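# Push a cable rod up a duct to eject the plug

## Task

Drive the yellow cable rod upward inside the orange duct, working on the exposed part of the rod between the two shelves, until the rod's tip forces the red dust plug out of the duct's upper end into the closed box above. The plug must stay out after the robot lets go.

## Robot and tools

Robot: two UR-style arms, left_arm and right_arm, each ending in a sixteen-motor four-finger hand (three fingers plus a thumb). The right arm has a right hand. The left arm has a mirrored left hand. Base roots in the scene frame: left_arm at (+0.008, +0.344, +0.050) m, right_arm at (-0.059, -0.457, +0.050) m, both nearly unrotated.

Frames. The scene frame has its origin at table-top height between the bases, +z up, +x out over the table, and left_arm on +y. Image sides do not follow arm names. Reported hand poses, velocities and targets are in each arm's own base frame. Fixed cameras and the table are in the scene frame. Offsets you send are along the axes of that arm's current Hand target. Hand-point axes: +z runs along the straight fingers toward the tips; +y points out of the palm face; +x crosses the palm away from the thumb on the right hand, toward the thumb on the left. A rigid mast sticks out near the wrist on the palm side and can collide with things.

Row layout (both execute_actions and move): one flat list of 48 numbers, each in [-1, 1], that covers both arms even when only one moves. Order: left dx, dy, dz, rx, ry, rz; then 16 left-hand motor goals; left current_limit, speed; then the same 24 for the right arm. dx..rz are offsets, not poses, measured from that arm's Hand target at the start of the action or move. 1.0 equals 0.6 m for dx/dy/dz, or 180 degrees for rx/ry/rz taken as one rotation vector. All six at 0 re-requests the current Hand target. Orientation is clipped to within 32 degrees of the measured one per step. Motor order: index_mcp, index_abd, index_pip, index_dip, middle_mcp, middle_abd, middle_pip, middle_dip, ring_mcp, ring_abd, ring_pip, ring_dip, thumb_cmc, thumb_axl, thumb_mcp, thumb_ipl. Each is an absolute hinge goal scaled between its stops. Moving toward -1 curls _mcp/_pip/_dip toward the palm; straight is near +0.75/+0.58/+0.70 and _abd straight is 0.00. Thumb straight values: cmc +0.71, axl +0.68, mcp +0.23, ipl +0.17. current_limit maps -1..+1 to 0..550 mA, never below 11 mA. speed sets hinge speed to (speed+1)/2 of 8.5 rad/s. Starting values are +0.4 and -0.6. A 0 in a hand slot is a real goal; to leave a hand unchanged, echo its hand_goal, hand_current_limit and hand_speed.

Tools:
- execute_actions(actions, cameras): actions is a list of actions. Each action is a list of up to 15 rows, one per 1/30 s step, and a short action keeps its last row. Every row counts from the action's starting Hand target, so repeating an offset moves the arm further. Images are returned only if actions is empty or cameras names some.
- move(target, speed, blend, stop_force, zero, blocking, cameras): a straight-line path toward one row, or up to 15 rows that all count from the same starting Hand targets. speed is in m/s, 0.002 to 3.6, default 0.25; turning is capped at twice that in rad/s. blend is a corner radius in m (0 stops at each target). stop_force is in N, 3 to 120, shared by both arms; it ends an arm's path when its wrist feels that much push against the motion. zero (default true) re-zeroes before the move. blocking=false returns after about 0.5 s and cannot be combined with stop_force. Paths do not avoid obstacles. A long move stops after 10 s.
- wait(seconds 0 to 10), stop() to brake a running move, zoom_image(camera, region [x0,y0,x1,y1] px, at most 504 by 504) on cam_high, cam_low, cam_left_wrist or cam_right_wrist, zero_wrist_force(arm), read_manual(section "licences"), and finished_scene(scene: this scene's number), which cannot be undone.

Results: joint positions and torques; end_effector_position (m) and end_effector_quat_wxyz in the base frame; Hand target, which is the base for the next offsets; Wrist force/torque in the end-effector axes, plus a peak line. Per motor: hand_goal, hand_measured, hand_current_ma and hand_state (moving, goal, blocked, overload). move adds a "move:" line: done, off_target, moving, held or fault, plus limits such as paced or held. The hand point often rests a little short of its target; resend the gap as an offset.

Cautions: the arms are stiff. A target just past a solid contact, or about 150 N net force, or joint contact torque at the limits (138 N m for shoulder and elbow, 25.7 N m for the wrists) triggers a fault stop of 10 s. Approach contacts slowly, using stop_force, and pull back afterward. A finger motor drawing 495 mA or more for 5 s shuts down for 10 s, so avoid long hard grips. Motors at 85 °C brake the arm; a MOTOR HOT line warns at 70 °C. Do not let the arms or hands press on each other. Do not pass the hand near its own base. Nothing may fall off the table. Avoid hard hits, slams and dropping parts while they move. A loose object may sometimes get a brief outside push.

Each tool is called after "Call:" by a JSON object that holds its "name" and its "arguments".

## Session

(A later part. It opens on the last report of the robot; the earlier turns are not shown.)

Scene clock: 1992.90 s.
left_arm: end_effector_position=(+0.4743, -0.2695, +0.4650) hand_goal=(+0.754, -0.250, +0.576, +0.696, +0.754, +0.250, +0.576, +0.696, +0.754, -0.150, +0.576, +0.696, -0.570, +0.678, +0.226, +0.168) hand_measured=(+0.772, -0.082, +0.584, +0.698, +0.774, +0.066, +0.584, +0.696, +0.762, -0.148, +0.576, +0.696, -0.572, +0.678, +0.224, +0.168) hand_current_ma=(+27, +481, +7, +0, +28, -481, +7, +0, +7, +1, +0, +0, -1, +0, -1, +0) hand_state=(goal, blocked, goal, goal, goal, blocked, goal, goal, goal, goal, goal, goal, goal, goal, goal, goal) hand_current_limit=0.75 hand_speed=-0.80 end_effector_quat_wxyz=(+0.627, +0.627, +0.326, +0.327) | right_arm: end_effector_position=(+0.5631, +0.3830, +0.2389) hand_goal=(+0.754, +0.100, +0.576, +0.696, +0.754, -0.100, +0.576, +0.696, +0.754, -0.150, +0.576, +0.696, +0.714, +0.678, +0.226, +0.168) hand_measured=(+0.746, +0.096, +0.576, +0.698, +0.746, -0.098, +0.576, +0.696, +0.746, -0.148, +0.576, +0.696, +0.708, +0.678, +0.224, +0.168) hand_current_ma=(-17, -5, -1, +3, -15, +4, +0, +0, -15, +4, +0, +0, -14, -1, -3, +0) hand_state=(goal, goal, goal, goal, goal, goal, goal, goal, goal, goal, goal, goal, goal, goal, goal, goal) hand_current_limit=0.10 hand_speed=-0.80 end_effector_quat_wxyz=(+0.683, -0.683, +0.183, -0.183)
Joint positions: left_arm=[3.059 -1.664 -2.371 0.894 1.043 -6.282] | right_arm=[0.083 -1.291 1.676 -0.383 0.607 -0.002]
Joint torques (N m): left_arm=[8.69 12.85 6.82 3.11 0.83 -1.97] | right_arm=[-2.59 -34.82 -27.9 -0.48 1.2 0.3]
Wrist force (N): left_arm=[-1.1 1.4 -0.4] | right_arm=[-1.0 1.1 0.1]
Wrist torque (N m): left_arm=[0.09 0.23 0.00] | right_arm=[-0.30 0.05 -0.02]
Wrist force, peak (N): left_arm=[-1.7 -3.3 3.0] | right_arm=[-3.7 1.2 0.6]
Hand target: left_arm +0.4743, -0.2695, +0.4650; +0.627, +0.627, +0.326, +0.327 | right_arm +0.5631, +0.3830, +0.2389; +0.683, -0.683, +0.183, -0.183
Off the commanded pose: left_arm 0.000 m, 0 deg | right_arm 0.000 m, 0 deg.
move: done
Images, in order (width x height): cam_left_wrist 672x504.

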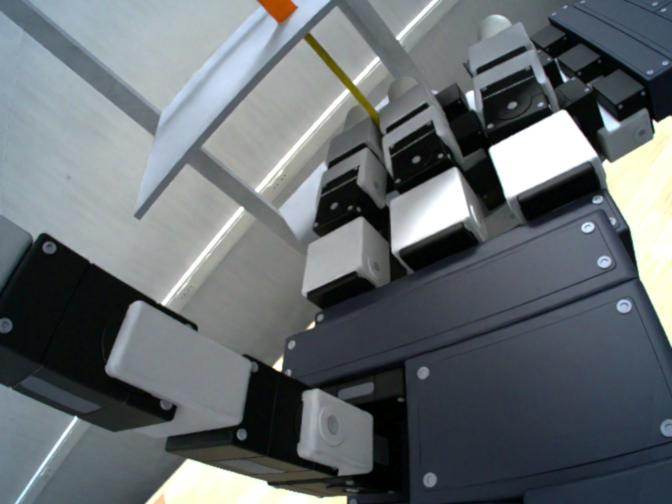

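Call:
{"name": "move", "arguments": {"target": [0,0.033,0,0,0,0,0.754,-0.25,0.576,0.696,0.754,0.25,0.576,0.696,0.754,-0.15,0.576,0.696,-0.571,0.678,0.226,0.168,0.75,-0.8,0,0,0,0,0,0,0.754,0.1,0.576,0.696,0.754,-0.1,0.576,0.696,0.754,-0.15,0.576,0.696,0.714,0.678,0.226,0.168,0.1,-0.8], "speed": 0.02, "stop_force": 25, "cameras": []}}

Scene clock: 2003.43 s.
left_arm: end_effector_position=(+0.4743, -0.2695, +0.4848) hand_goal=(+0.754, -0.250, +0.576, +0.696, +0.754, +0.250, +0.576, +0.696, +0.754, -0.150, +0.576, +0.696, -0.570, +0.678, +0.226, +0.168) hand_measured=(+0.788, -0.088, +0.594, +0.698, +0.790, +0.066, +0.594, +0.698, +0.762, -0.148, +0.576, +0.696, -0.572, +0.678, +0.224, +0.168) hand_current_ma=(+61, +469, +23, +1, +68, -481, +24, +1, +7, +1, +0, +0, -1, +0, -1, +0) hand_state=(blocked, blocked, goal, goal, blocked, blocked, goal, goal, goal, goal, goal, goal, goal, goal, goal, goal) hand_current_limit=0.75 hand_speed=-0.80 end_effector_quat_wxyz=(+0.627, +0.627, +0.326, +0.327) | right_arm: end_effector_position=(+0.5631, +0.3830, +0.2389) hand_goal=(+0.754, +0.100, +0.576, +0.696, +0.754, -0.100, +0.576, +0.696, +0.754, -0.150, +0.576, +0.696, +0.714, +0.678, +0.226, +0.168) hand_measured=(+0.746, +0.096, +0.576, +0.698, +0.746, -0.098, +0.576, +0.696, +0.746, -0.148, +0.576, +0.696, +0.708, +0.678, +0.224, +0.168) hand_current_ma=(-17, -5, -1, +3, -15, +4, +0, +0, -15, +4, +0, +0, -14, -1, -3, +0) hand_state=(goal, goal, goal, goal, goal, goal, goal, goal, goal, goal, goal, goal, goal, goal, goal, goal) hand_current_limit=0.10 hand_speed=-0.80 end_effector_quat_wxyz=(+0.683, -0.683, +0.183, -0.183)
Joint positions: left_arm=[3.059 -1.614 -2.35 0.823 1.043 -6.282] | right_arm=[0.083 -1.291 1.676 -0.383 0.607 -0.002]
Joint torques (N m): left_arm=[-6.06 31.26 24.81 0.7 1.35 1.15] | right_arm=[-6.46 -35.22 -26.68 -0.63 1.33 0.53]
Wrist force (N): left_arm=[-1.4 -2.8 0.9] | right_arm=[-1.0 1.2 0.1]
Wrist torque (N m): left_arm=[0.22 0.17 0.00] | right_arm=[-0.29 0.05 -0.02]
Wrist force, peak (N): left_arm=[-1.3 -3.0 0.9] | right_arm=[-1.1 1.3 0.3]
Hand target: left_arm +0.4743, -0.2695, +0.4848; +0.627, +0.627, +0.326, +0.327 | right_arm +0.5631, +0.3830, +0.2389; +0.683, -0.683, +0.183, -0.183
Off the commanded pose: left_arm 0.000 m, 0 deg | right_arm 0.000 m, 0 deg.
move: done
No camera images: "cameras" was empty.

Call:
{"name": "zero_wrist_force", "arguments": {"arm": "right_arm"}}

Call:
{"name": "move", "arguments": {"target": [[0,0,0,0,0,0,0.754,-0.25,0.576,0.696,0.754,0.25,0.576,0.696,0.754,-0.15,0.576,0.696,-0.571,0.678,0.226,0.168,0.75,-0.8,0,0,0.03,0,0,0,0.754,0.1,0.576,0.696,0.754,-0.1,0.576,0.696,0.754,-0.15,0.576,0.696,0.714,0.678,0.226,0.168,0.1,-0.8],[0,0,0,0,0,0,0.754,-0.25,0.576,0.696,0.754,0.25,0.576,0.696,0.754,-0.15,0.576,0.696,-0.571,0.678,0.226,0.168,0.75,-0.8,0,0,0.03,0,0,0,0.754,-0.25,0.576,0.696,0.754,0.25,0.576,0.696,0.754,-0.15,0.576,0.696,0.714,0.678,0.226,0.168,0.75,-0.8]], "speed": 0.03, "cameras": ["cam_right_wrist", "cam_high"]}}

Call:
{"name": "zoom_image", "arguments": {"camera": "cam_high", "region": [180, 110, 280, 210]}}

Wrist force sensor zeroed.

Scene clock: 2317.47 s.
left_arm: end_effector_position=(+0.4743, -0.2695, +0.4848) hand_goal=(+0.754, -0.250, +0.576, +0.696, +0.754, +0.250, +0.576, +0.696, +0.754, -0.150, +0.576, +0.696, -0.570, +0.678, +0.226, +0.168) hand_measured=(+0.788, -0.088, +0.594, +0.698, +0.790, +0.066, +0.594, +0.698, +0.762, -0.148, +0.576, +0.696, -0.572, +0.678, +0.224, +0.168) hand_current_ma=(+61, +467, +23, +1, +68, -481, +24, +1, +7, +1, +0, +0, -1, +0, -1, +0) hand_state=(blocked, blocked, goal, goal, blocked, blocked, goal, goal, goal, goal, goal, goal, goal, goal, goal, goal) hand_current_limit=0.75 hand_speed=-0.80 end_effector_quat_wxyz=(+0.627, +0.627, +0.326, +0.327) | right_arm: end_effector_position=(+0.5721, +0.3986, +0.2388) hand_goal=(+0.754, -0.250, +0.576, +0.696, +0.754, +0.250, +0.576, +0.696, +0.754, -0.150, +0.576, +0.696, +0.714, +0.678, +0.226, +0.168) hand_measured=(+0.746, -0.062, +0.576, +0.698, +0.746, +0.080, +0.576, +0.696, +0.746, -0.148, +0.576, +0.696, +0.708, +0.678, +0.224, +0.168) hand_current_ma=(-17, +481, -1, +3, -15, -481, +0, +0, -15, +4, +0, +0, -14, -1, -3, +0) hand_state=(goal, moving, goal, goal, goal, blocked, goal, goal, goal, goal, goal, goal, goal, goal, goal, goal) hand_current_limit=0.75 hand_speed=-0.80 end_effector_quat_wxyz=(+0.683, -0.683, +0.183, -0.183)
Joint positions: left_arm=[3.059 -1.614 -2.35 0.823 1.043 -6.282] | right_arm=[0.113 -1.259 1.633 -0.372 0.637 -0.002]
Joint torques (N m): left_arm=[-4.25 29.43 24.42 1.13 -0.05 1.3] | right_arm=[6.37 -27.57 -30.31 0.5 1.14 -2.14]
Wrist force (N, zeroed by zero_wrist_force on right_arm): left_arm=[-1.8 -2.2 -0.5] | right_arm=[0.1 -0.2 1.0]
Wrist torque (N m, zeroed by zero_wrist_force on right_arm): left_arm=[0.34 0.10 -0.05] | right_arm=[-0.08 0.05 0.00]
Wrist force, peak (N, zeroed by zero_wrist_force on right_arm): left_arm=[-1.8 -2.8 1.0] | right_arm=[-1.1 -0.2 0.5]
Hand target: left_arm +0.4743, -0.2695, +0.4848; +0.627, +0.627, +0.326, +0.327 | right_arm +0.5721, +0.3986, +0.2388; +0.683, -0.683, +0.183, -0.183
Off the commanded pose: left_arm 0.000 m, 0 deg | right_arm 0.000 m, 0 deg.
move: done
Images, in order (width x height): cam_high 504x504, cam_right_wrist 672x504.

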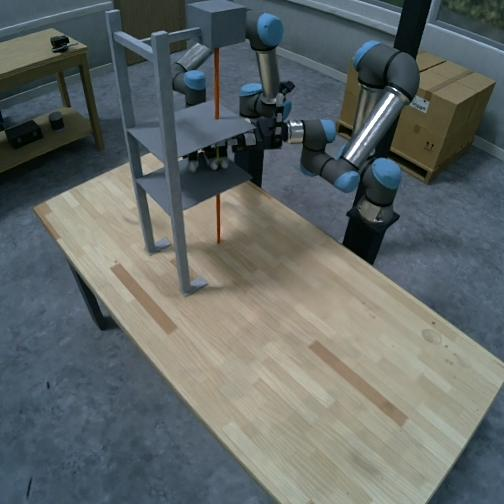

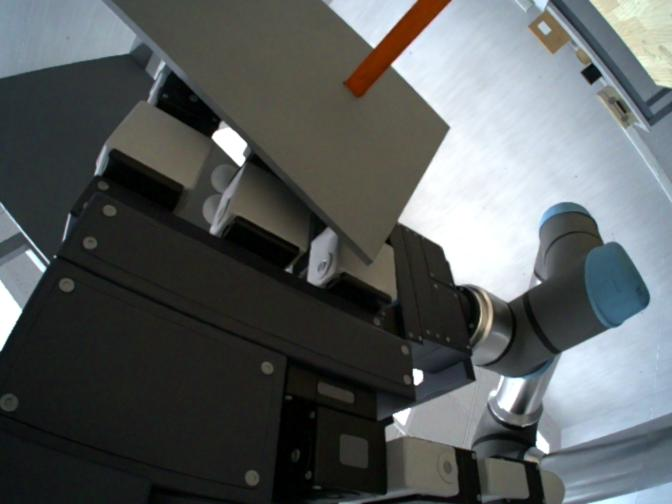

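Scaled by 5.040.

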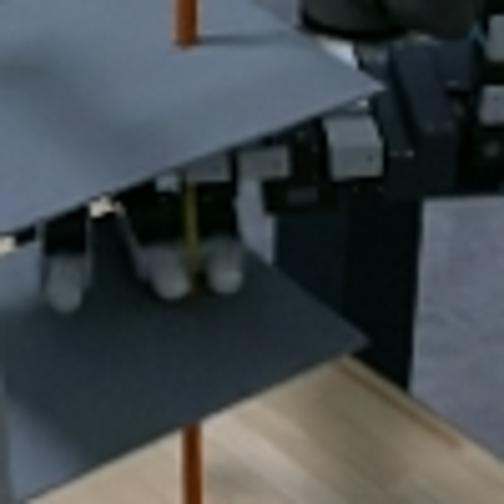

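Call:
{"name": "move", "arguments": {"target": [0,0.03,0,0,0,0,0.754,-0.25,0.576,0.696,0.754,0.25,0.576,0.696,0.754,-0.15,0.576,0.696,-0.571,0.678,0.226,0.168,0.75,-0.8,0,-0.03,0,0,0,0,0.754,-0.25,0.576,0.696,0.754,0.25,0.576,0.696,0.754,-0.15,0.576,0.696,0.714,0.678,0.226,0.168,0.75,-0.8], "speed": 0.015, "stop_force": 20, "cameras": []}}

Scene clock: 2327.10 s.
left_arm: end_effector_position=(+0.4742, -0.2695, +0.5028) hand_goal=(+0.754, -0.250, +0.576, +0.696, +0.754, +0.250, +0.576, +0.696, +0.754, -0.150, +0.576, +0.696, -0.570, +0.678, +0.226, +0.168) hand_measured=(+0.788, -0.088, +0.594, +0.698, +0.794, +0.066, +0.596, +0.700, +0.762, -0.148, +0.576, +0.696, -0.572, +0.678, +0.224, +0.168) hand_current_ma=(+63, +464, +23, +1, +78, -481, +28, +2, +7, +1, +0, +0, -1, +0, -1, +0) hand_state=(blocked, blocked, goal, goal, blocked, blocked, blocked, goal, goal, goal, goal, goal, goal, goal, goal, goal) hand_current_limit=0.75 hand_speed=-0.80 end_effector_quat_wxyz=(+0.627, +0.627, +0.326, +0.327) | right_arm: end_effector_position=(+0.5721, +0.3986, +0.2568) hand_goal=(+0.754, -0.250, +0.576, +0.696, +0.754, +0.250, +0.576, +0.696, +0.754, -0.150, +0.576, +0.696, +0.714, +0.678, +0.226, +0.168) hand_measured=(+0.724, -0.062, +0.564, +0.694, +0.720, +0.080, +0.562, +0.692, +0.746, -0.148, +0.576, +0.696, +0.708, +0.678, +0.224, +0.168) hand_current_ma=(-87, +481, -27, -4, -108, -481, -35, -6, -15, +4, +0, +0, -14, -1, -3, +0) hand_state=(blocked, blocked, goal, goal, blocked, blocked, goal, goal, goal, goal, goal, goal, goal, goal, goal, goal) hand_current_limit=0.75 hand_speed=-0.80 end_effector_quat_wxyz=(+0.683, -0.683, +0.183, -0.183)
Joint positions: left_arm=[3.059 -1.572 -2.328 0.759 1.043 -6.282] | right_arm=[0.113 -1.274 1.604 -0.329 0.637 -0.002]
Joint torques (N m): left_arm=[-6.09 29.7 25.99 0.88 1.42 1.16] | right_arm=[8.12 -42.08 -32.43 0.26 1.08 -2.16]
Wrist force (N, zeroed by zero_wrist_force on right_arm): left_arm=[-2.1 -2.7 0.9] | right_arm=[1.0 3.1 0.4]
Wrist torque (N m, zeroed by zero_wrist_force on right_arm): left_arm=[0.21 0.12 -0.06] | right_arm=[-0.24 0.07 0.07]
Wrist force, peak (N, zeroed by zero_wrist_force on right_arm): left_arm=[-2.3 -3.2 0.9] | right_arm=[1.0 3.7 0.4]
Hand target: left_arm +0.4742, -0.2695, +0.5028; +0.627, +0.627, +0.326, +0.327 | right_arm +0.5721, +0.3986, +0.2568; +0.683, -0.683, +0.183, -0.183
Off the commanded pose: left_arm 0.000 m, 0 deg | right_arm 0.000 m, 0 deg.
move: done
No camera images: "cameras" was empty.

Call:
{"name": "move", "arguments": {"target": [[0,0,0,0,0,0,0.754,-0.25,0.576,0.696,0.754,0.25,0.576,0.696,0.754,-0.15,0.576,0.696,-0.571,0.678,0.226,0.168,0.75,-0.8,0,0,0,0,0,0,0.754,0.1,0.576,0.696,0.754,-0.1,0.576,0.696,0.754,-0.15,0.576,0.696,0.714,0.678,0.226,0.168,0.1,-0.8],[0,-0.0213,0,0,0,0,0.754,-0.25,0.576,0.696,0.754,0.25,0.576,0.696,0.754,-0.15,0.576,0.696,-0.571,0.678,0.226,0.168,0.75,-0.8,0,0.03,0,0,0,0,0.754,0.1,0.576,0.696,0.754,-0.1,0.576,0.696,0.754,-0.15,0.576,0.696,0.714,0.678,0.226,0.168,0.1,-0.8],[0,-0.0213,0,0,0,0,0.754,-0.25,0.576,0.696,0.754,0.25,0.576,0.696,0.754,-0.15,0.576,0.696,-0.571,0.678,0.226,0.168,0.75,-0.8,0,0.03,-0.03,0,0,0,0.754,0.1,0.576,0.696,0.754,-0.1,0.576,0.696,0.754,-0.15,0.576,0.696,0.714,0.678,0.226,0.168,0.1,-0.8]], "speed": 0.04, "cameras": []}}

Call:
{"name": "zero_wrist_force", "arguments": {"arm": "left_arm"}}

Call:
{"name": "move", "arguments": {"target": [0,0.04,0,0,0,0,0.754,-0.25,0.576,0.696,0.754,0.25,0.576,0.696,0.754,-0.15,0.576,0.696,-0.571,0.678,0.226,0.168,0.75,-0.8,0,0,0,0,0,0,0.754,0.1,0.576,0.696,0.754,-0.1,0.576,0.696,0.754,-0.15,0.576,0.696,0.714,0.678,0.226,0.168,0.1,-0.8], "speed": 0.01, "stop_force": 3, "cameras": []}}

Scene clock: 2407.70 s.
left_arm: end_effector_position=(+0.4742, -0.2695, +0.4900) hand_goal=(+0.754, -0.250, +0.576, +0.696, +0.754, +0.250, +0.576, +0.696, +0.754, -0.150, +0.576, +0.696, -0.570, +0.678, +0.226, +0.168) hand_measured=(+0.778, -0.088, +0.590, +0.698, +0.782, +0.066, +0.592, +0.700, +0.762, -0.148, +0.576, +0.696, -0.572, +0.678, +0.224, +0.168) hand_current_ma=(+36, +464, +15, +1, +49, -481, +19, +2, +7, +1, +0, +0, -1, +0, -1, +0) hand_state=(blocked, blocked, goal, goal, blocked, blocked, goal, goal, goal, goal, goal, goal, goal, goal, goal, goal) hand_current_limit=0.75 hand_speed=-0.80 end_effector_quat_wxyz=(+0.627, +0.627, +0.326, +0.327) | right_arm: end_effector_position=(+0.5632, +0.3831, +0.2388) hand_goal=(+0.754, +0.100, +0.576, +0.696, +0.754, -0.100, +0.576, +0.696, +0.754, -0.150, +0.576, +0.696, +0.714, +0.678, +0.226, +0.168) hand_measured=(+0.734, +0.096, +0.568, +0.694, +0.734, -0.098, +0.568, +0.692, +0.746, -0.148, +0.576, +0.696, +0.708, +0.678, +0.224, +0.168) hand_current_ma=(-56, -5, -14, -4, -57, +4, -14, -6, -15, +4, +0, +0, -14, -1, -3, +0) hand_state=(blocked, goal, goal, goal, blocked, goal, goal, goal, goal, goal, goal, goal, goal, goal, goal, goal) hand_current_limit=0.10 hand_speed=-0.80 end_effector_quat_wxyz=(+0.683, -0.683, +0.183, -0.183)
Joint positions: left_arm=[3.059 -1.601 -2.344 0.804 1.043 -6.282] | right_arm=[0.084 -1.291 1.675 -0.383 0.607 -0.002]
Joint torques (N m): left_arm=[5.59 11.96 7.97 3.11 -1.09 -1.3] | right_arm=[-2.96 -37.96 -13.15 -2.28 -1.77 0.76]
Wrist force (N, zeroed by zero_wrist_force on right_arm): left_arm=[-0.7 1.7 0.0] | right_arm=[-0.1 -0.1 0.0]
Wrist torque (N m, zeroed by zero_wrist_force on right_arm): left_arm=[0.11 0.20 0.02] | right_arm=[-0.01 0.00 0.00]
Wrist force, peak (N, zeroed by zero_wrist_force on right_arm): left_arm=[-2.1 -3.4 1.6] | right_arm=[1.1 3.7 0.5]
Hand target: left_arm +0.4742, -0.2695, +0.4900; +0.627, +0.627, +0.326, +0.327 | right_arm +0.5631, +0.3830, +0.2389; +0.683, -0.683, +0.183, -0.183
Off the commanded pose: left_arm 0.000 m, 0 deg | right_arm 0.000 m, 0 deg.
move: done
No camera images: "cameras" was empty.

Wrist force sensor zeroed.

Scene clock: 2409.97 s.
left_arm: end_effector_position=(+0.4742, -0.2695, +0.5007) hand_goal=(+0.754, -0.250, +0.576, +0.696, +0.754, +0.250, +0.576, +0.696, +0.754, -0.150, +0.576, +0.696, -0.570, +0.678, +0.226, +0.168) hand_measured=(+0.780, -0.088, +0.590, +0.698, +0.784, +0.066, +0.592, +0.700, +0.762, -0.148, +0.576, +0.696, -0.572, +0.678, +0.224, +0.168) hand_current_ma=(+41, +464, +15, +1, +54, -481, +20, +2, +7, +1, +0, +0, -1, +0, -1, +0) hand_state=(blocked, blocked, goal, goal, blocked, blocked, goal, goal, goal, goal, goal, goal, goal, goal, goal, goal) hand_current_limit=0.75 hand_speed=-0.80 end_effector_quat_wxyz=(+0.627, +0.627, +0.326, +0.327) | right_arm: end_effector_position=(+0.5631, +0.3830, +0.2389) hand_goal=(+0.754, +0.100, +0.576, +0.696, +0.754, -0.100, +0.576, +0.696, +0.754, -0.150, +0.576, +0.696, +0.714, +0.678, +0.226, +0.168) hand_measured=(+0.734, +0.096, +0.568, +0.694, +0.734, -0.098, +0.568, +0.692, +0.746, -0.148, +0.576, +0.696, +0.708, +0.678, +0.224, +0.168) hand_current_ma=(-56, -5, -14, -4, -57, +4, -14, -6, -15, +4, +0, +0, -14, -1, -3, +0) hand_state=(blocked, goal, goal, goal, blocked, goal, goal, goal, goal, goal, goal, goal, goal, goal, goal, goal) hand_current_limit=0.10 hand_speed=-0.80 end_effector_quat_wxyz=(+0.683, -0.683, +0.183, -0.183)
Joint positions: left_arm=[3.059 -1.576 -2.33 0.766 1.043 -6.282] | right_arm=[0.083 -1.291 1.676 -0.383 0.607 -0.002]
Joint torques (N m): left_arm=[-1.48 11.96 7.69 3.33 1.02 -1.63] | right_arm=[-6.14 -38.22 -14.28 -2.42 -1.47 2.61]
Wrist force (N, zeroed by zero_wrist_force): left_arm=[0.0 -0.8 0.1] | right_arm=[0.2 -0.1 0.1]
Wrist torque (N m, zeroed by zero_wrist_force): left_arm=[-0.04 -0.01 0.02] | right_arm=[-0.02 -0.02 0.01]
Wrist force, peak (N, zeroed by zero_wrist_force): left_arm=[-0.2 -3.7 -0.1] | right_arm=[0.4 0.0 0.3]
Hand target: left_arm +0.4742, -0.2695, +0.5007; +0.627, +0.627, +0.326, +0.327 (not the last commanded pose) | right_arm +0.5631, +0.3830, +0.2389; +0.683, -0.683, +0.183, -0.183
Off the commanded pose: left_arm 0.013 m, 0 deg | right_arm 0.000 m, 0 deg.
move: contact (left_arm)
No camera images: "cameras" was empty.

Call:
{"name": "move", "arguments": {"target": [[0,-0.0645,0,0,0,0,0.754,-0.25,0.576,0.696,0.754,0.25,0.576,0.696,0.754,-0.15,0.576,0.696,-0.571,0.678,0.226,0.168,0.75,-0.8,0,0,0,0,0,0,0.754,-0.4,0.576,0.696,0.754,-0.1,0.576,0.696,0.754,-0.15,0.576,0.696,0.714,0.678,0.226,0.168,0.1,-0.8],[0,-0.0645,0,0,0,0,0.754,0.05,0.576,0.696,0.754,-0.05,0.576,0.696,0.754,-0.15,0.576,0.696,-0.571,0.678,0.226,0.168,0.2,-0.8,0,0,0,0,0,0,0.754,-0.4,0.576,0.696,0.754,-0.1,0.576,0.696,0.754,-0.15,0.576,0.696,0.714,0.678,0.226,0.168,0.1,-0.8],[0,0.0522,0,0,0,0,0.754,-0.25,0.576,0.696,0.754,0.25,0.576,0.696,0.754,-0.15,0.576,0.696,-0.571,0.678,0.226,0.168,0.7,-0.8,0,0,0,0,0,0,0.754,-0.4,0.576,0.696,0.754,-0.1,0.576,0.696,0.754,-0.15,0.576,0.696,0.714,0.678,0.226,0.168,0.1,-0.8],[0,0.0522,0,0,0,0,0.754,-0.25,0.576,0.696,0.754,0.25,0.576,0.696,0.754,-0.15,0.576,0.696,-0.571,0.678,0.226,0.168,0.7,-0.8,0,0,0,0,0,0,0.754,0.1,0.576,0.696,0.754,-0.1,0.576,0.696,0.754,-0.15,0.576,0.696,0.714,0.678,0.226,0.168,0.1,-0.8]], "speed": 0.08, "cameras": []}}

Scene clock: 2556.43 s.
left_arm: end_effector_position=(+0.4742, -0.2695, +0.5320) hand_goal=(+0.754, -0.250, +0.576, +0.696, +0.754, +0.250, +0.576, +0.696, +0.754, -0.150, +0.576, +0.696, -0.570, +0.678, +0.226, +0.168) hand_measured=(+0.760, -0.082, +0.578, +0.698, +0.764, +0.066, +0.580, +0.698, +0.762, -0.148, +0.576, +0.696, -0.572, +0.678, +0.224, +0.168) hand_current_ma=(+6, +467, +1, +1, +12, -467, +2, +1, +8, +1, +0, +0, -1, +0, -1, +0) hand_state=(goal, blocked, goal, goal, goal, blocked, goal, goal, goal, goal, goal, goal, goal, goal, goal, goal) hand_current_limit=0.70 hand_speed=-0.80 end_effector_quat_wxyz=(+0.627, +0.627, +0.326, +0.327) | right_arm: end_effector_position=(+0.5631, +0.3830, +0.2389) hand_goal=(+0.754, +0.100, +0.576, +0.696, +0.754, -0.100, +0.576, +0.696, +0.754, -0.150, +0.576, +0.696, +0.714, +0.678, +0.226, +0.168) hand_measured=(+0.734, +0.096, +0.568, +0.692, +0.734, -0.098, +0.568, +0.692, +0.746, -0.148, +0.576, +0.696, +0.708, +0.678, +0.224, +0.168) hand_current_ma=(-58, -5, -14, -6, -57, +4, -14, -6, -15, +4, +0, +0, -14, -1, -3, +0) hand_state=(blocked, goal, goal, goal, blocked, goal, goal, goal, goal, goal, goal, goal, goal, goal, goal, goal) hand_current_limit=0.10 hand_speed=-0.80 end_effector_quat_wxyz=(+0.683, -0.683, +0.183, -0.183)
Joint positions: left_arm=[3.059 -1.511 -2.287 0.658 1.043 -6.282] | right_arm=[0.083 -1.291 1.676 -0.383 0.607 -0.002]
Joint torques (N m): left_arm=[-3.38 24.68 26.3 -0.22 1.79 1.67] | right_arm=[-6.16 -37.41 -29.38 -2.51 0.7 2.46]
Wrist force (N, zeroed by zero_wrist_force): left_arm=[-0.1 -0.2 -0.2] | right_arm=[-0.1 -0.3 0.1]
Wrist torque (N m, zeroed by zero_wrist_force): left_arm=[-0.06 0.01 -0.15] | right_arm=[-0.04 0.00 -0.01]
Wrist force, peak (N, zeroed by zero_wrist_force): left_arm=[-0.5 1.0 2.8] | right_arm=[-2.9 0.5 0.2]
Hand target: left_arm +0.4742, -0.2695, +0.5320; +0.627, +0.627, +0.326, +0.327 | right_arm +0.5631, +0.3830, +0.2389; +0.683, -0.683, +0.183, -0.183
Off the commanded pose: left_arm 0.000 m, 0 deg | right_arm 0.000 m, 0 deg.
move: done
No camera images: "cameras" was empty.

Call:
{"name": "move", "arguments": {"target": [[0,-0.1167,0,0,0,0,0.754,-0.25,0.576,0.696,0.754,0.25,0.576,0.696,0.754,-0.15,0.576,0.696,-0.571,0.678,0.226,0.168,0.7,-0.8,0,0,0,0,0,0,0.754,-0.4,0.576,0.696,0.754,-0.1,0.576,0.696,0.754,-0.15,0.576,0.696,0.714,0.678,0.226,0.168,0.1,-0.8],[0,-0.1167,0,0,0,0,0.754,0.05,0.576,0.696,0.754,-0.05,0.576,0.696,0.754,-0.15,0.576,0.696,-0.571,0.678,0.226,0.168,0.2,-0.8,0,0,0,0,0,0,0.754,-0.4,0.576,0.696,0.754,-0.1,0.576,0.696,0.754,-0.15,0.576,0.696,0.714,0.678,0.226,0.168,0.1,-0.8],[0,0,0,0,0,0,0.754,-0.25,0.576,0.696,0.754,0.25,0.576,0.696,0.754,-0.15,0.576,0.696,-0.571,0.678,0.226,0.168,0.7,-0.8,0,0,0,0,0,0,0.754,-0.4,0.576,0.696,0.754,-0.1,0.576,0.696,0.754,-0.15,0.576,0.696,0.714,0.678,0.226,0.168,0.1,-0.8],[0,0,0,0,0,0,0.754,-0.25,0.576,0.696,0.754,0.25,0.576,0.696,0.754,-0.15,0.576,0.696,-0.571,0.678,0.226,0.168,0.7,-0.8,0,0,0,0,0,0,0.754,0.1,0.576,0.696,0.754,-0.1,0.576,0.696,0.754,-0.15,0.576,0.696,0.714,0.678,0.226,0.168,0.1,-0.8]], "speed": 0.08, "cameras": []}}

Call:
{"name": "move", "arguments": {"target": [[0,-0.1167,0,0,0,0,0.754,-0.25,0.576,0.696,0.754,0.25,0.576,0.696,0.754,-0.15,0.576,0.696,-0.571,0.678,0.226,0.168,0.7,-0.8,0,0,0,0,0,0,0.754,-0.4,0.576,0.696,0.754,-0.1,0.576,0.696,0.754,-0.15,0.576,0.696,0.714,0.678,0.226,0.168,0.1,-0.8],[0,-0.1167,0,0,0,0,0.754,0.05,0.576,0.696,0.754,-0.05,0.576,0.696,0.754,-0.15,0.576,0.696,-0.571,0.678,0.226,0.168,0.2,-0.8,0,0,0,0,0,0,0.754,-0.4,0.576,0.696,0.754,-0.1,0.576,0.696,0.754,-0.15,0.576,0.696,0.714,0.678,0.226,0.168,0.1,-0.8],[0,0,0,0,0,0,0.754,-0.25,0.576,0.696,0.754,0.25,0.576,0.696,0.754,-0.15,0.576,0.696,-0.571,0.678,0.226,0.168,0.7,-0.8,0,0,0,0,0,0,0.754,-0.4,0.576,0.696,0.754,-0.1,0.576,0.696,0.754,-0.15,0.576,0.696,0.714,0.678,0.226,0.168,0.1,-0.8],[0,0,0,0,0,0,0.754,-0.25,0.576,0.696,0.754,0.25,0.576,0.696,0.754,-0.15,0.576,0.696,-0.571,0.678,0.226,0.168,0.7,-0.8,0,0,0,0,0,0,0.754,0.1,0.576,0.696,0.754,-0.1,0.576,0.696,0.754,-0.15,0.576,0.696,0.714,0.678,0.226,0.168,0.1,-0.8]], "speed": 0.08, "cameras": []}}

Call:
{"name": "move", "arguments": {"target": [0,-0.1167,0,0,0,0,0.754,-0.25,0.576,0.696,0.754,0.25,0.576,0.696,0.754,-0.15,0.576,0.696,-0.571,0.678,0.226,0.168,0.7,-0.8,0,0,0,0,0,0,0.754,0.1,0.576,0.696,0.754,-0.1,0.576,0.696,0.754,-0.15,0.576,0.696,0.714,0.678,0.226,0.168,0.1,-0.8], "speed": 0.04, "stop_force": 3, "cameras": ["cam_low"]}}

Scene clock: 2593.40 s.
left_arm: end_effector_position=(+0.4742, -0.2695, +0.5320) hand_goal=(+0.754, -0.250, +0.576, +0.696, +0.754, +0.250, +0.576, +0.696, +0.754, -0.150, +0.576, +0.696, -0.570, +0.678, +0.226, +0.168) hand_measured=(+0.762, -0.080, +0.576, +0.694, +0.762, +0.068, +0.576, +0.694, +0.762, -0.148, +0.576, +0.696, -0.572, +0.678, +0.224, +0.168) hand_current_ma=(+7, +468, +0, -1, +7, -467, +0, -1, +8, +1, +0, +0, -1, +0, -1, +0) hand_state=(goal, blocked, goal, goal, goal, blocked, goal, goal, goal, goal, goal, goal, goal, goal, goal, goal) hand_current_limit=0.70 hand_speed=-0.80 end_effector_quat_wxyz=(+0.627, +0.627, +0.326, +0.327) | right_arm: end_effector_position=(+0.5631, +0.3830, +0.2389) hand_goal=(+0.754, +0.100, +0.576, +0.696, +0.754, -0.100, +0.576, +0.696, +0.754, -0.150, +0.576, +0.696, +0.714, +0.678, +0.226, +0.168) hand_measured=(+0.734, +0.096, +0.568, +0.692, +0.734, -0.098, +0.568, +0.692, +0.746, -0.148, +0.576, +0.696, +0.708, +0.678, +0.224, +0.168) hand_current_ma=(-57, -5, -14, -6, -57, +4, -14, -6, -15, +4, +0, +0, -14, -1, -3, +0) hand_state=(blocked, goal, goal, goal, blocked, goal, goal, goal, goal, goal, goal, goal, goal, goal, goal, goal) hand_current_limit=0.10 hand_speed=-0.80 end_effector_quat_wxyz=(+0.683, -0.683, +0.183, -0.183)
Joint positions: left_arm=[3.059 -1.511 -2.287 0.658 1.043 -6.282] | right_arm=[0.083 -1.291 1.676 -0.383 0.607 -0.002]
Joint torques (N m): left_arm=[-5.28 25.7 26.37 -0.21 1.91 1.67] | right_arm=[-3.97 -37.16 -28.94 -2.47 -0.34 1.99]
Wrist force (N, zeroed by zero_wrist_force): left_arm=[-0.2 -0.1 -0.2] | right_arm=[0.0 -0.1 0.2]
Wrist torque (N m, zeroed by zero_wrist_force): left_arm=[-0.06 0.03 -0.17] | right_arm=[-0.02 0.00 -0.01]
Wrist force, peak (N, zeroed by zero_wrist_force): left_arm=[-1.6 5.0 0.4] | right_arm=[-2.5 -0.2 0.3]
Hand target: left_arm +0.4742, -0.2695, +0.5320; +0.627, +0.627, +0.326, +0.327 | right_arm +0.5631, +0.3830, +0.2389; +0.683, -0.683, +0.183, -0.183
Off the commanded pose: left_arm 0.000 m, 0 deg | right_arm 0.000 m, 0 deg.
move: done
No camera images: "cameras" was empty.

Scene clock: 2598.33 s.
left_arm: end_effector_position=(+0.4742, -0.2695, +0.5320) hand_goal=(+0.754, -0.250, +0.576, +0.696, +0.754, +0.250, +0.576, +0.696, +0.754, -0.150, +0.576, +0.696, -0.570, +0.678, +0.226, +0.168) hand_measured=(+0.762, -0.080, +0.576, +0.694, +0.762, +0.068, +0.576, +0.694, +0.762, -0.148, +0.576, +0.696, -0.572, +0.678, +0.224, +0.168) hand_current_ma=(+7, +467, +0, -1, +7, -467, +0, -1, +8, +1, +0, +0, -1, +0, -1, +0) hand_state=(goal, blocked, goal, goal, goal, blocked, goal, goal, goal, goal, goal, goal, goal, goal, goal, goal) hand_current_limit=0.70 hand_speed=-0.80 end_effector_quat_wxyz=(+0.627, +0.627, +0.326, +0.327) | right_arm: end_effector_position=(+0.5631, +0.3830, +0.2389) hand_goal=(+0.754, +0.100, +0.576, +0.696, +0.754, -0.100, +0.576, +0.696, +0.754, -0.150, +0.576, +0.696, +0.714, +0.678, +0.226, +0.168) hand_measured=(+0.734, +0.096, +0.568, +0.692, +0.734, -0.098, +0.568, +0.692, +0.746, -0.148, +0.576, +0.696, +0.708, +0.678, +0.224, +0.168) hand_current_ma=(-57, -5, -14, -6, -57, +4, -14, -6, -15, +4, +0, +0, -14, -1, -3, +0) hand_state=(blocked, goal, goal, goal, blocked, goal, goal, goal, goal, goal, goal, goal, goal, goal, goal, goal) hand_current_limit=0.10 hand_speed=-0.80 end_effector_quat_wxyz=(+0.683, -0.683, +0.183, -0.183)
Joint positions: left_arm=[3.059 -1.511 -2.287 0.658 1.043 -6.282] | right_arm=[0.083 -1.291 1.676 -0.383 0.607 -0.002]
Joint torques (N m): left_arm=[-4.03 24.86 25.5 -0.24 1.91 1.63] | right_arm=[-1.89 -36.79 -28.3 -2.35 1.21 1.71]
Wrist force (N, zeroed by zero_wrist_force): left_arm=[-0.2 -0.3 -0.2] | right_arm=[0.2 -0.2 -0.1]
Wrist torque (N m, zeroed by zero_wrist_force): left_arm=[-0.09 0.02 -0.17] | right_arm=[-0.02 -0.03 0.01]
Wrist force, peak (N, zeroed by zero_wrist_force): left_arm=[-2.1 5.2 0.4] | right_arm=[-2.4 -0.2 1.3]
Hand target: left_arm +0.4742, -0.2695, +0.5320; +0.627, +0.627, +0.326, +0.327 | right_arm +0.5631, +0.3830, +0.2389; +0.683, -0.683, +0.183, -0.183
Off the commanded pose: left_arm 0.000 m, 0 deg | right_arm 0.000 m, 0 deg.
move: done
No camera images: "cameras" was empty.

Scene clock: 2599.57 s.
left_arm: end_effector_position=(+0.4741, -0.2695, +0.5300) hand_goal=(+0.754, -0.250, +0.576, +0.696, +0.754, +0.250, +0.576, +0.696, +0.754, -0.150, +0.576, +0.696, -0.570, +0.678, +0.226, +0.168) hand_measured=(+0.754, -0.080, +0.570, +0.694, +0.754, +0.068, +0.570, +0.694, +0.762, -0.148, +0.576, +0.696, -0.572, +0.678, +0.224, +0.168) hand_current_ma=(+0, +467, -5, -1, +0, -467, -5, -1, +8, +1, +0, +0, -1, +0, -1, +0) hand_state=(goal, blocked, goal, goal, goal, blocked, goal, goal, goal, goal, goal, goal, goal, goal, goal, goal) hand_current_limit=0.70 hand_speed=-0.80 end_effector_quat_wxyz=(+0.627, +0.627, +0.326, +0.327) | right_arm: end_effector_position=(+0.5631, +0.3830, +0.2389) hand_goal=(+0.754, +0.100, +0.576, +0.696, +0.754, -0.100, +0.576, +0.696, +0.754, -0.150, +0.576, +0.696, +0.714, +0.678, +0.226, +0.168) hand_measured=(+0.734, +0.096, +0.568, +0.692, +0.734, -0.098, +0.568, +0.692, +0.746, -0.148, +0.576, +0.696, +0.708, +0.678, +0.224, +0.168) hand_current_ma=(-57, -5, -14, -6, -57, +4, -14, -6, -15, +4, +0, +0, -14, -1, -3, +0) hand_state=(blocked, goal, goal, goal, blocked, goal, goal, goal, goal, goal, goal, goal, goal, goal, goal, goal) hand_current_limit=0.10 hand_speed=-0.80 end_effector_quat_wxyz=(+0.683, -0.683, +0.183, -0.183)
Joint positions: left_arm=[3.059 -1.515 -2.291 0.666 1.043 -6.282] | right_arm=[0.083 -1.291 1.676 -0.383 0.607 -0.002]
Joint torques (N m): left_arm=[-3.54 24.05 24.95 -0.4 2.07 -1.1] | right_arm=[-2.48 -36.98 -29.26 -2.3 1.07 1.46]
Wrist force (N, zeroed by zero_wrist_force): left_arm=[0.0 0.4 -0.1] | right_arm=[0.2 -0.1 0.1]
Wrist torque (N m, zeroed by zero_wrist_force): left_arm=[-0.16 0.00 -0.15] | right_arm=[-0.03 -0.03 0.01]
Wrist force, peak (N, zeroed by zero_wrist_force): left_arm=[0.0 2.8 0.5] | right_arm=[0.3 0.0 0.4]
Hand target: left_arm +0.4741, -0.2695, +0.5300; +0.627, +0.627, +0.326, +0.327 (not the last commanded pose) | right_arm +0.5631, +0.3830, +0.2389; +0.683, -0.683, +0.183, -0.183
Off the commanded pose: left_arm 0.068 m, 0 deg | right_arm 0.000 m, 0 deg.
move: contact (left_arm)
Images, in order (width x height): cam_low 504x504.

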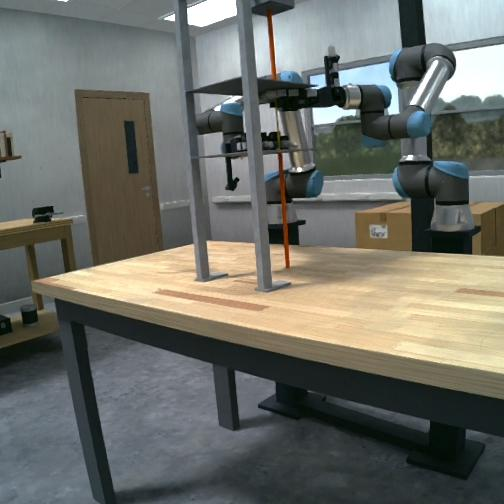

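Call:
{"name": "move", "arguments": {"target": [[0,0,0,0,0,0,0.754,-0.25,0.576,0.696,0.754,0.25,0.576,0.696,0.754,-0.15,0.576,0.696,-0.571,0.678,0.226,0.168,0.7,-0.8,0,0,0.03,0,0,0,0.754,0.1,0.576,0.696,0.754,-0.1,0.576,0.696,0.754,-0.15,0.576,0.696,0.714,0.678,0.226,0.168,0.1,-0.8],[0,0,0,0,0,0,0.754,0.05,0.576,0.696,0.754,-0.05,0.576,0.696,0.754,-0.15,0.576,0.696,-0.571,0.678,0.226,0.168,0.2,-0.8,0,0,0.03,0,0,0,0.754,0.1,0.576,0.696,0.754,-0.1,0.576,0.696,0.754,-0.15,0.576,0.696,0.714,0.678,0.226,0.168,0.1,-0.8],[0,-0.0967,0,0,0,0,0.754,-0.25,0.576,0.696,0.754,0.25,0.576,0.696,0.754,-0.15,0.576,0.696,-0.571,0.678,0.226,0.168,0.7,-0.8,0,0,0.03,0,0,0,0.754,0.1,0.576,0.696,0.754,-0.1,0.576,0.696,0.754,-0.15,0.576,0.696,0.714,0.678,0.226,0.168,0.1,-0.8]], "speed": 0.08, "cameras": ["cam_low", "cam_right_wrist"]}}

Call:
{"name": "zoom_image", "arguments": {"camera": "cam_low", "region": [240, 80, 320, 180]}}

Scene clock: 2682.50 s.
left_arm: end_effector_position=(+0.4742, -0.2695, +0.4720) hand_goal=(+0.754, -0.250, +0.576, +0.696, +0.754, +0.250, +0.576, +0.696, +0.754, -0.150, +0.576, +0.696, -0.570, +0.678, +0.226, +0.168) hand_measured=(+0.760, -0.080, +0.576, +0.694, +0.760, +0.068, +0.576, +0.694, +0.762, -0.148, +0.576, +0.696, -0.572, +0.678, +0.224, +0.168) hand_current_ma=(+6, +467, +0, -1, +6, -467, +0, -1, +8, +1, +0, +0, -1, +0, -1, +0) hand_state=(goal, blocked, goal, goal, goal, blocked, goal, goal, goal, goal, goal, goal, goal, goal, goal, goal) hand_current_limit=0.70 hand_speed=-0.80 end_effector_quat_wxyz=(+0.627, +0.627, +0.326, +0.327) | right_arm: end_effector_position=(+0.5721, +0.3986, +0.2388) hand_goal=(+0.754, +0.100, +0.576, +0.696, +0.754, -0.100, +0.576, +0.696, +0.754, -0.150, +0.576, +0.696, +0.714, +0.678, +0.226, +0.168) hand_measured=(+0.734, +0.096, +0.568, +0.692, +0.734, -0.098, +0.568, +0.692, +0.746, -0.148, +0.576, +0.696, +0.708, +0.678, +0.224, +0.168) hand_current_ma=(-57, -5, -14, -6, -57, +4, -14, -6, -15, +4, +0, +0, -14, -1, -3, +0) hand_state=(blocked, goal, goal, goal, blocked, goal, goal, goal, goal, goal, goal, goal, goal, goal, goal, goal) hand_current_limit=0.10 hand_speed=-0.80 end_effector_quat_wxyz=(+0.683, -0.683, +0.183, -0.183)
Joint positions: left_arm=[3.059 -1.646 -2.364 0.869 1.043 -6.282] | right_arm=[0.113 -1.259 1.633 -0.372 0.637 -0.002]
Joint torques (N m): left_arm=[9.3 12.93 7.2 3.15 -1.19 -1.77] | right_arm=[7.62 -27.19 -30.49 0.74 1.27 -2.25]
Wrist force (N, zeroed by zero_wrist_force): left_arm=[-0.3 0.0 -0.3] | right_arm=[0.1 -0.1 0.0]
Wrist torque (N m, zeroed by zero_wrist_force): left_arm=[-0.02 0.03 -0.01] | right_arm=[0.00 0.00 -0.02]
Wrist force, peak (N, zeroed by zero_wrist_force): left_arm=[-0.4 0.9 -0.2] | right_arm=[0.2 -0.3 -0.3]
Hand target: left_arm +0.4742, -0.2695, +0.4720; +0.627, +0.627, +0.326, +0.327 | right_arm +0.5721, +0.3986, +0.2388; +0.683, -0.683, +0.183, -0.183
Off the commanded pose: left_arm 0.000 m, 0 deg | right_arm 0.000 m, 0 deg.
move: done
Images, in order (width x height): cam_low 504x504, cam_right_wrist 672x504.

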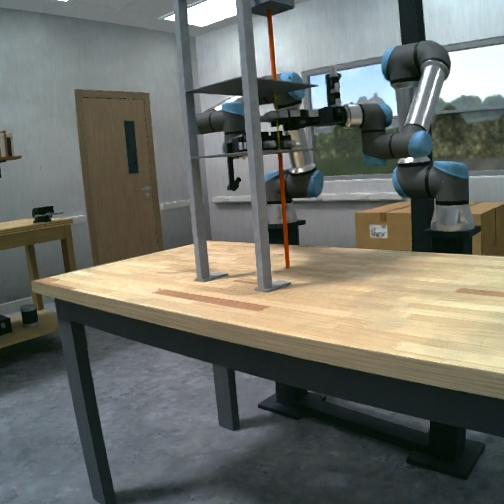

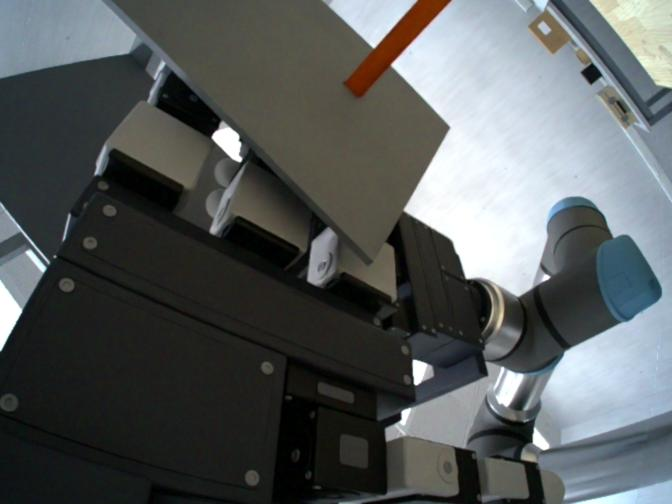

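Scaled by 5.040.

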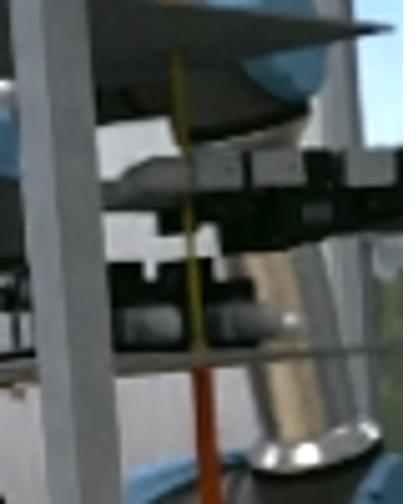

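Call:
{"name": "move", "arguments": {"target": [0,0.1033,0,0,0,0,0.754,-0.25,0.576,0.696,0.754,0.25,0.576,0.696,0.754,-0.15,0.576,0.696,-0.571,0.678,0.226,0.168,0.7,-0.8,0,0,0,0,0,0,0.754,0.1,0.576,0.696,0.754,-0.1,0.576,0.696,0.754,-0.15,0.576,0.696,0.714,0.678,0.226,0.168,0.1,-0.8], "speed": 0.04, "stop_force": 3, "cameras": []}}

Call:
{"name": "move", "arguments": {"target": [[0,0,0,0,0,0,0.754,-0.25,0.576,0.696,0.754,0.25,0.576,0.696,0.754,-0.15,0.576,0.696,-0.571,0.678,0.226,0.168,0.7,-0.8,0,0,0,0,0,0,0.754,-0.25,0.576,0.696,0.754,0.25,0.576,0.696,0.754,-0.15,0.576,0.696,0.714,0.678,0.226,0.168,0.7,-0.8],[0,0,0,0,0,0,0.754,0.05,0.576,0.696,0.754,-0.05,0.576,0.696,0.754,-0.15,0.576,0.696,-0.571,0.678,0.226,0.168,0.2,-0.8,0,0,0,0,0,0,0.754,-0.25,0.576,0.696,0.754,0.25,0.576,0.696,0.754,-0.15,0.576,0.696,0.714,0.678,0.226,0.168,0.7,-0.8]], "speed": 0.08, "cameras": []}}

Scene clock: 2704.93 s.
left_arm: end_effector_position=(+0.4741, -0.2695, +0.5142) hand_goal=(+0.754, -0.250, +0.576, +0.696, +0.754, +0.250, +0.576, +0.696, +0.754, -0.150, +0.576, +0.696, -0.570, +0.678, +0.226, +0.168) hand_measured=(+0.776, -0.080, +0.586, +0.696, +0.778, +0.068, +0.586, +0.696, +0.762, -0.148, +0.576, +0.696, -0.572, +0.678, +0.224, +0.168) hand_current_ma=(+35, +467, +11, +0, +36, -467, +11, +0, +8, +1, +0, +0, -1, +0, -1, +0) hand_state=(blocked, blocked, goal, goal, blocked, blocked, goal, goal, goal, goal, goal, goal, goal, goal, goal, goal) hand_current_limit=0.70 hand_speed=-0.80 end_effector_quat_wxyz=(+0.627, +0.627, +0.326, +0.327) | right_arm: end_effector_position=(+0.5721, +0.3986, +0.2388) hand_goal=(+0.754, +0.100, +0.576, +0.696, +0.754, -0.100, +0.576, +0.696, +0.754, -0.150, +0.576, +0.696, +0.714, +0.678, +0.226, +0.168) hand_measured=(+0.734, +0.096, +0.568, +0.692, +0.734, -0.098, +0.568, +0.692, +0.746, -0.148, +0.576, +0.696, +0.708, +0.678, +0.224, +0.168) hand_current_ma=(-57, -5, -14, -6, -57, +4, -14, -6, -15, +4, +0, +0, -14, -1, -3, +0) hand_state=(blocked, goal, goal, goal, blocked, goal, goal, goal, goal, goal, goal, goal, goal, goal, goal, goal) hand_current_limit=0.10 hand_speed=-0.80 end_effector_quat_wxyz=(+0.683, -0.683, +0.183, -0.183)
Joint positions: left_arm=[3.059 -1.547 -2.313 0.72 1.043 -6.283] | right_arm=[0.113 -1.259 1.633 -0.372 0.637 -0.002]
Joint torques (N m): left_arm=[-0.98 10.8 8.36 3.26 1.29 -1.18] | right_arm=[7.69 -26.4 -30.85 0.76 1.26 -2.13]
Wrist force (N, zeroed by zero_wrist_force): left_arm=[-0.1 -0.2 -0.1] | right_arm=[0.0 -0.3 0.1]
Wrist torque (N m, zeroed by zero_wrist_force): left_arm=[-0.06 0.01 0.02] | right_arm=[-0.04 0.00 -0.03]
Wrist force, peak (N, zeroed by zero_wrist_force): left_arm=[-0.3 -3.9 0.2] | right_arm=[0.4 -0.2 -0.3]
Hand target: left_arm +0.4741, -0.2695, +0.5142; +0.627, +0.627, +0.326, +0.327 (not the last commanded pose) | right_arm +0.5721, +0.3986, +0.2388; +0.683, -0.683, +0.183, -0.183
Off the commanded pose: left_arm 0.020 m, 0 deg | right_arm 0.000 m, 0 deg.
move: contact (left_arm)
No camera images: "cameras" was empty.

Scene clock: 2706.07 s.
left_arm: end_effector_position=(+0.4741, -0.2695, +0.5142) hand_goal=(+0.754, +0.050, +0.576, +0.696, +0.754, -0.050, +0.576, +0.696, +0.754, -0.150, +0.576, +0.696, -0.570, +0.678, +0.226, +0.168) hand_measured=(+0.774, +0.046, +0.584, +0.696, +0.774, -0.046, +0.584, +0.696, +0.762, -0.148, +0.576, +0.696, -0.572, +0.678, +0.224, +0.168) hand_current_ma=(+28, -1, +8, +0, +30, +2, +8, +0, +8, +1, +0, +0, -1, +0, -1, +0) hand_state=(goal, goal, goal, goal, blocked, goal, goal, goal, goal, goal, goal, goal, goal, goal, goal, goal) hand_current_limit=0.20 hand_speed=-0.80 end_effector_quat_wxyz=(+0.627, +0.627, +0.326, +0.327) | right_arm: end_effector_position=(+0.5721, +0.3986, +0.2388) hand_goal=(+0.754, -0.250, +0.576, +0.696, +0.754, +0.250, +0.576, +0.696, +0.754, -0.150, +0.576, +0.696, +0.714, +0.678, +0.226, +0.168) hand_measured=(+0.734, -0.086, +0.568, +0.692, +0.734, +0.058, +0.568, +0.692, +0.746, -0.148, +0.576, +0.696, +0.708, +0.678, +0.224, +0.168) hand_current_ma=(-57, +468, -14, -6, -57, -467, -14, -6, -15, +4, +0, +0, -14, -1, -3, +0) hand_state=(blocked, blocked, goal, goal, blocked, blocked, goal, goal, goal, goal, goal, goal, goal, goal, goal, goal) hand_current_limit=0.70 hand_speed=-0.80 end_effector_quat_wxyz=(+0.683, -0.683, +0.183, -0.183)
Joint positions: left_arm=[3.059 -1.547 -2.313 0.72 1.043 -6.283] | right_arm=[0.113 -1.259 1.633 -0.372 0.637 -0.002]
Joint torques (N m): left_arm=[5.91 10.96 11.77 1.18 0.98 -1.19] | right_arm=[7.23 -28.38 -27.84 0.71 -1.4 -2.01]
Wrist force (N, zeroed by zero_wrist_force): left_arm=[-0.1 -0.3 -0.1] | right_arm=[0.1 0.1 0.0]
Wrist torque (N m, zeroed by zero_wrist_force): left_arm=[-0.11 0.00 0.02] | right_arm=[-0.01 -0.02 -0.01]
Wrist force, peak (N, zeroed by zero_wrist_force): left_arm=[-0.3 -0.3 -3.0] | right_arm=[2.1 -0.2 0.3]
Hand target: left_arm +0.4741, -0.2695, +0.5142; +0.627, +0.627, +0.326, +0.327 | right_arm +0.5721, +0.3986, +0.2388; +0.683, -0.683, +0.183, -0.183
Off the commanded pose: left_arm 0.000 m, 0 deg | right_arm 0.000 m, 0 deg.
move: done
No camera images: "cameras" was empty.

Call:
{"name": "wait", "arguments": {"seconds": 0, "cameras": ["cam_low", "cam_high", "cam_left_wrist", "cam_right_wrist"]}}

Call:
{"name": "zoom_image", "arguments": {"camera": "cam_low", "region": [260, 80, 310, 170]}}

Call:
{"name": "zoom_image", "arguments": {"camera": "cam_high", "region": [195, 130, 245, 190]}}

Call:
{"name": "zoom_image", "arguments": {"camera": "cam_left_wrist", "region": [280, 40, 480, 190]}}

Scene clock: 2755.80 s.
left_arm: end_effector_position=(+0.4741, -0.2695, +0.5142) hand_goal=(+0.754, +0.050, +0.576, +0.696, +0.754, -0.050, +0.576, +0.696, +0.754, -0.150, +0.576, +0.696, -0.570, +0.678, +0.226, +0.168) hand_measured=(+0.774, +0.046, +0.584, +0.696, +0.774, -0.046, +0.584, +0.696, +0.762, -0.148, +0.576, +0.696, -0.572, +0.678, +0.224, +0.168) hand_current_ma=(+28, -1, +8, +0, +30, +2, +8, +0, +8, +1, +0, +0, -1, +0, -1, +0) hand_state=(goal, goal, goal, goal, blocked, goal, goal, goal, goal, goal, goal, goal, goal, goal, goal, goal) hand_current_limit=0.20 hand_speed=-0.80 end_effector_quat_wxyz=(+0.627, +0.627, +0.326, +0.327) | right_arm: end_effector_position=(+0.5721, +0.3986, +0.2388) hand_goal=(+0.754, -0.250, +0.576, +0.696, +0.754, +0.250, +0.576, +0.696, +0.754, -0.150, +0.576, +0.696, +0.714, +0.678, +0.226, +0.168) hand_measured=(+0.734, -0.086, +0.568, +0.692, +0.734, +0.058, +0.568, +0.692, +0.746, -0.148, +0.576, +0.696, +0.708, +0.678, +0.224, +0.168) hand_current_ma=(-57, +467, -14, -6, -57, -467, -14, -6, -15, +4, +0, +0, -14, -1, -3, +0) hand_state=(blocked, blocked, goal, goal, blocked, blocked, goal, goal, goal, goal, goal, goal, goal, goal, goal, goal) hand_current_limit=0.70 hand_speed=-0.80 end_effector_quat_wxyz=(+0.683, -0.683, +0.183, -0.183)
Joint positions: left_arm=[3.059 -1.547 -2.313 0.72 1.043 -6.283] | right_arm=[0.113 -1.259 1.633 -0.372 0.637 -0.002]
Joint torques (N m): left_arm=[5.86 8.98 18.9 -0.41 -0.54 -1.51] | right_arm=[7.15 -33.51 -19.07 -0.05 -1.55 -1.85]
Wrist force (N, zeroed by zero_wrist_force): left_arm=[-0.3 0.1 0.0] | right_arm=[0.3 0.2 -0.1]
Wrist torque (N m, zeroed by zero_wrist_force): left_arm=[-0.07 0.03 0.00] | right_arm=[0.00 -0.03 0.01]
Wrist force, peak (N, zeroed by zero_wrist_force): left_arm=[-0.4 -0.1 -0.4] | right_arm=[0.0 0.5 -0.1]
Hand target: left_arm +0.4741, -0.2695, +0.5142; +0.627, +0.627, +0.326, +0.327 | right_arm +0.5721, +0.3986, +0.2388; +0.683, -0.683, +0.183, -0.183
Off the commanded pose: left_arm 0.000 m, 0 deg | right_arm 0.000 m, 0 deg.

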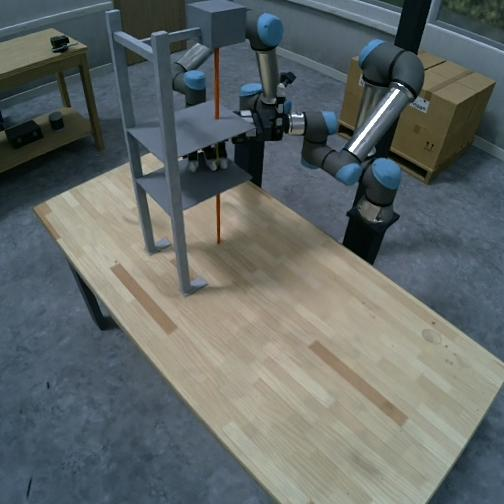

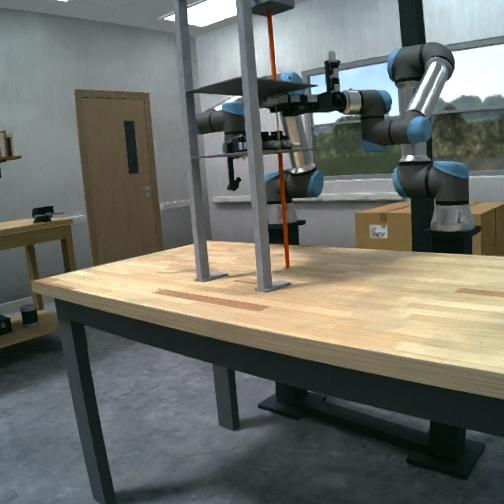

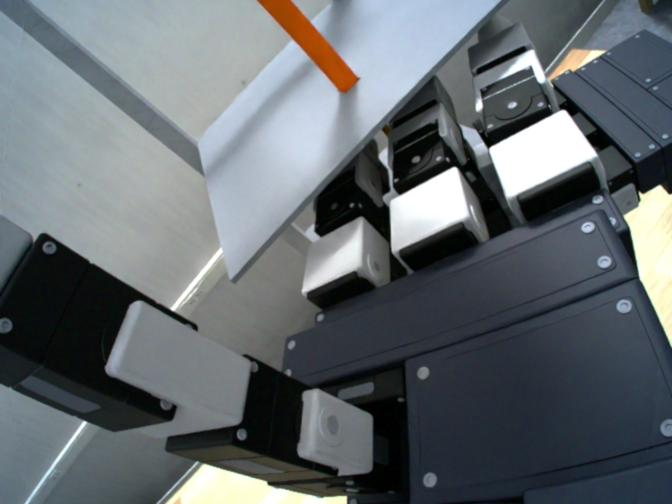

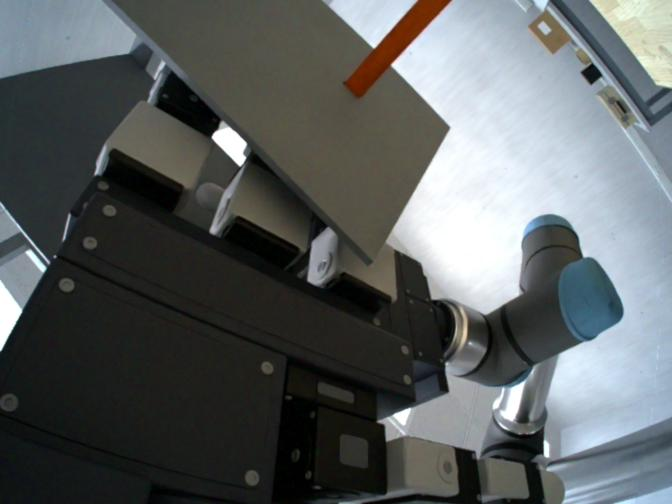

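Scaled by 5.600.

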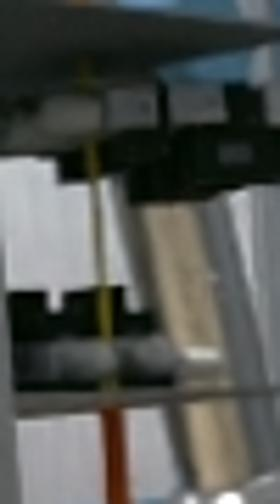

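Scaled by 8.400.

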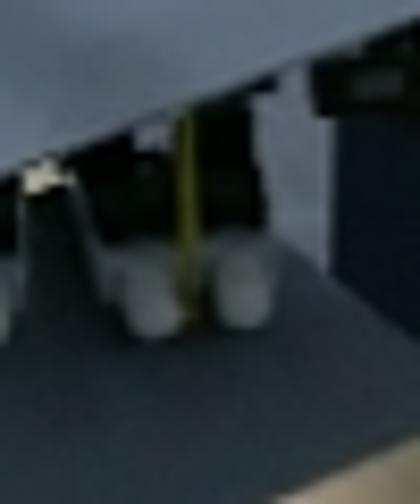

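Scaled by 2.520 from the camera's 672x504 image, which has a finer 960x720 frame.

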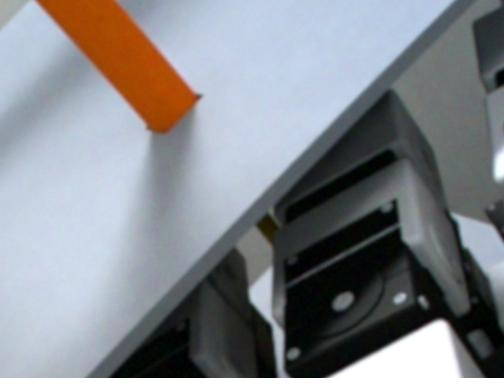

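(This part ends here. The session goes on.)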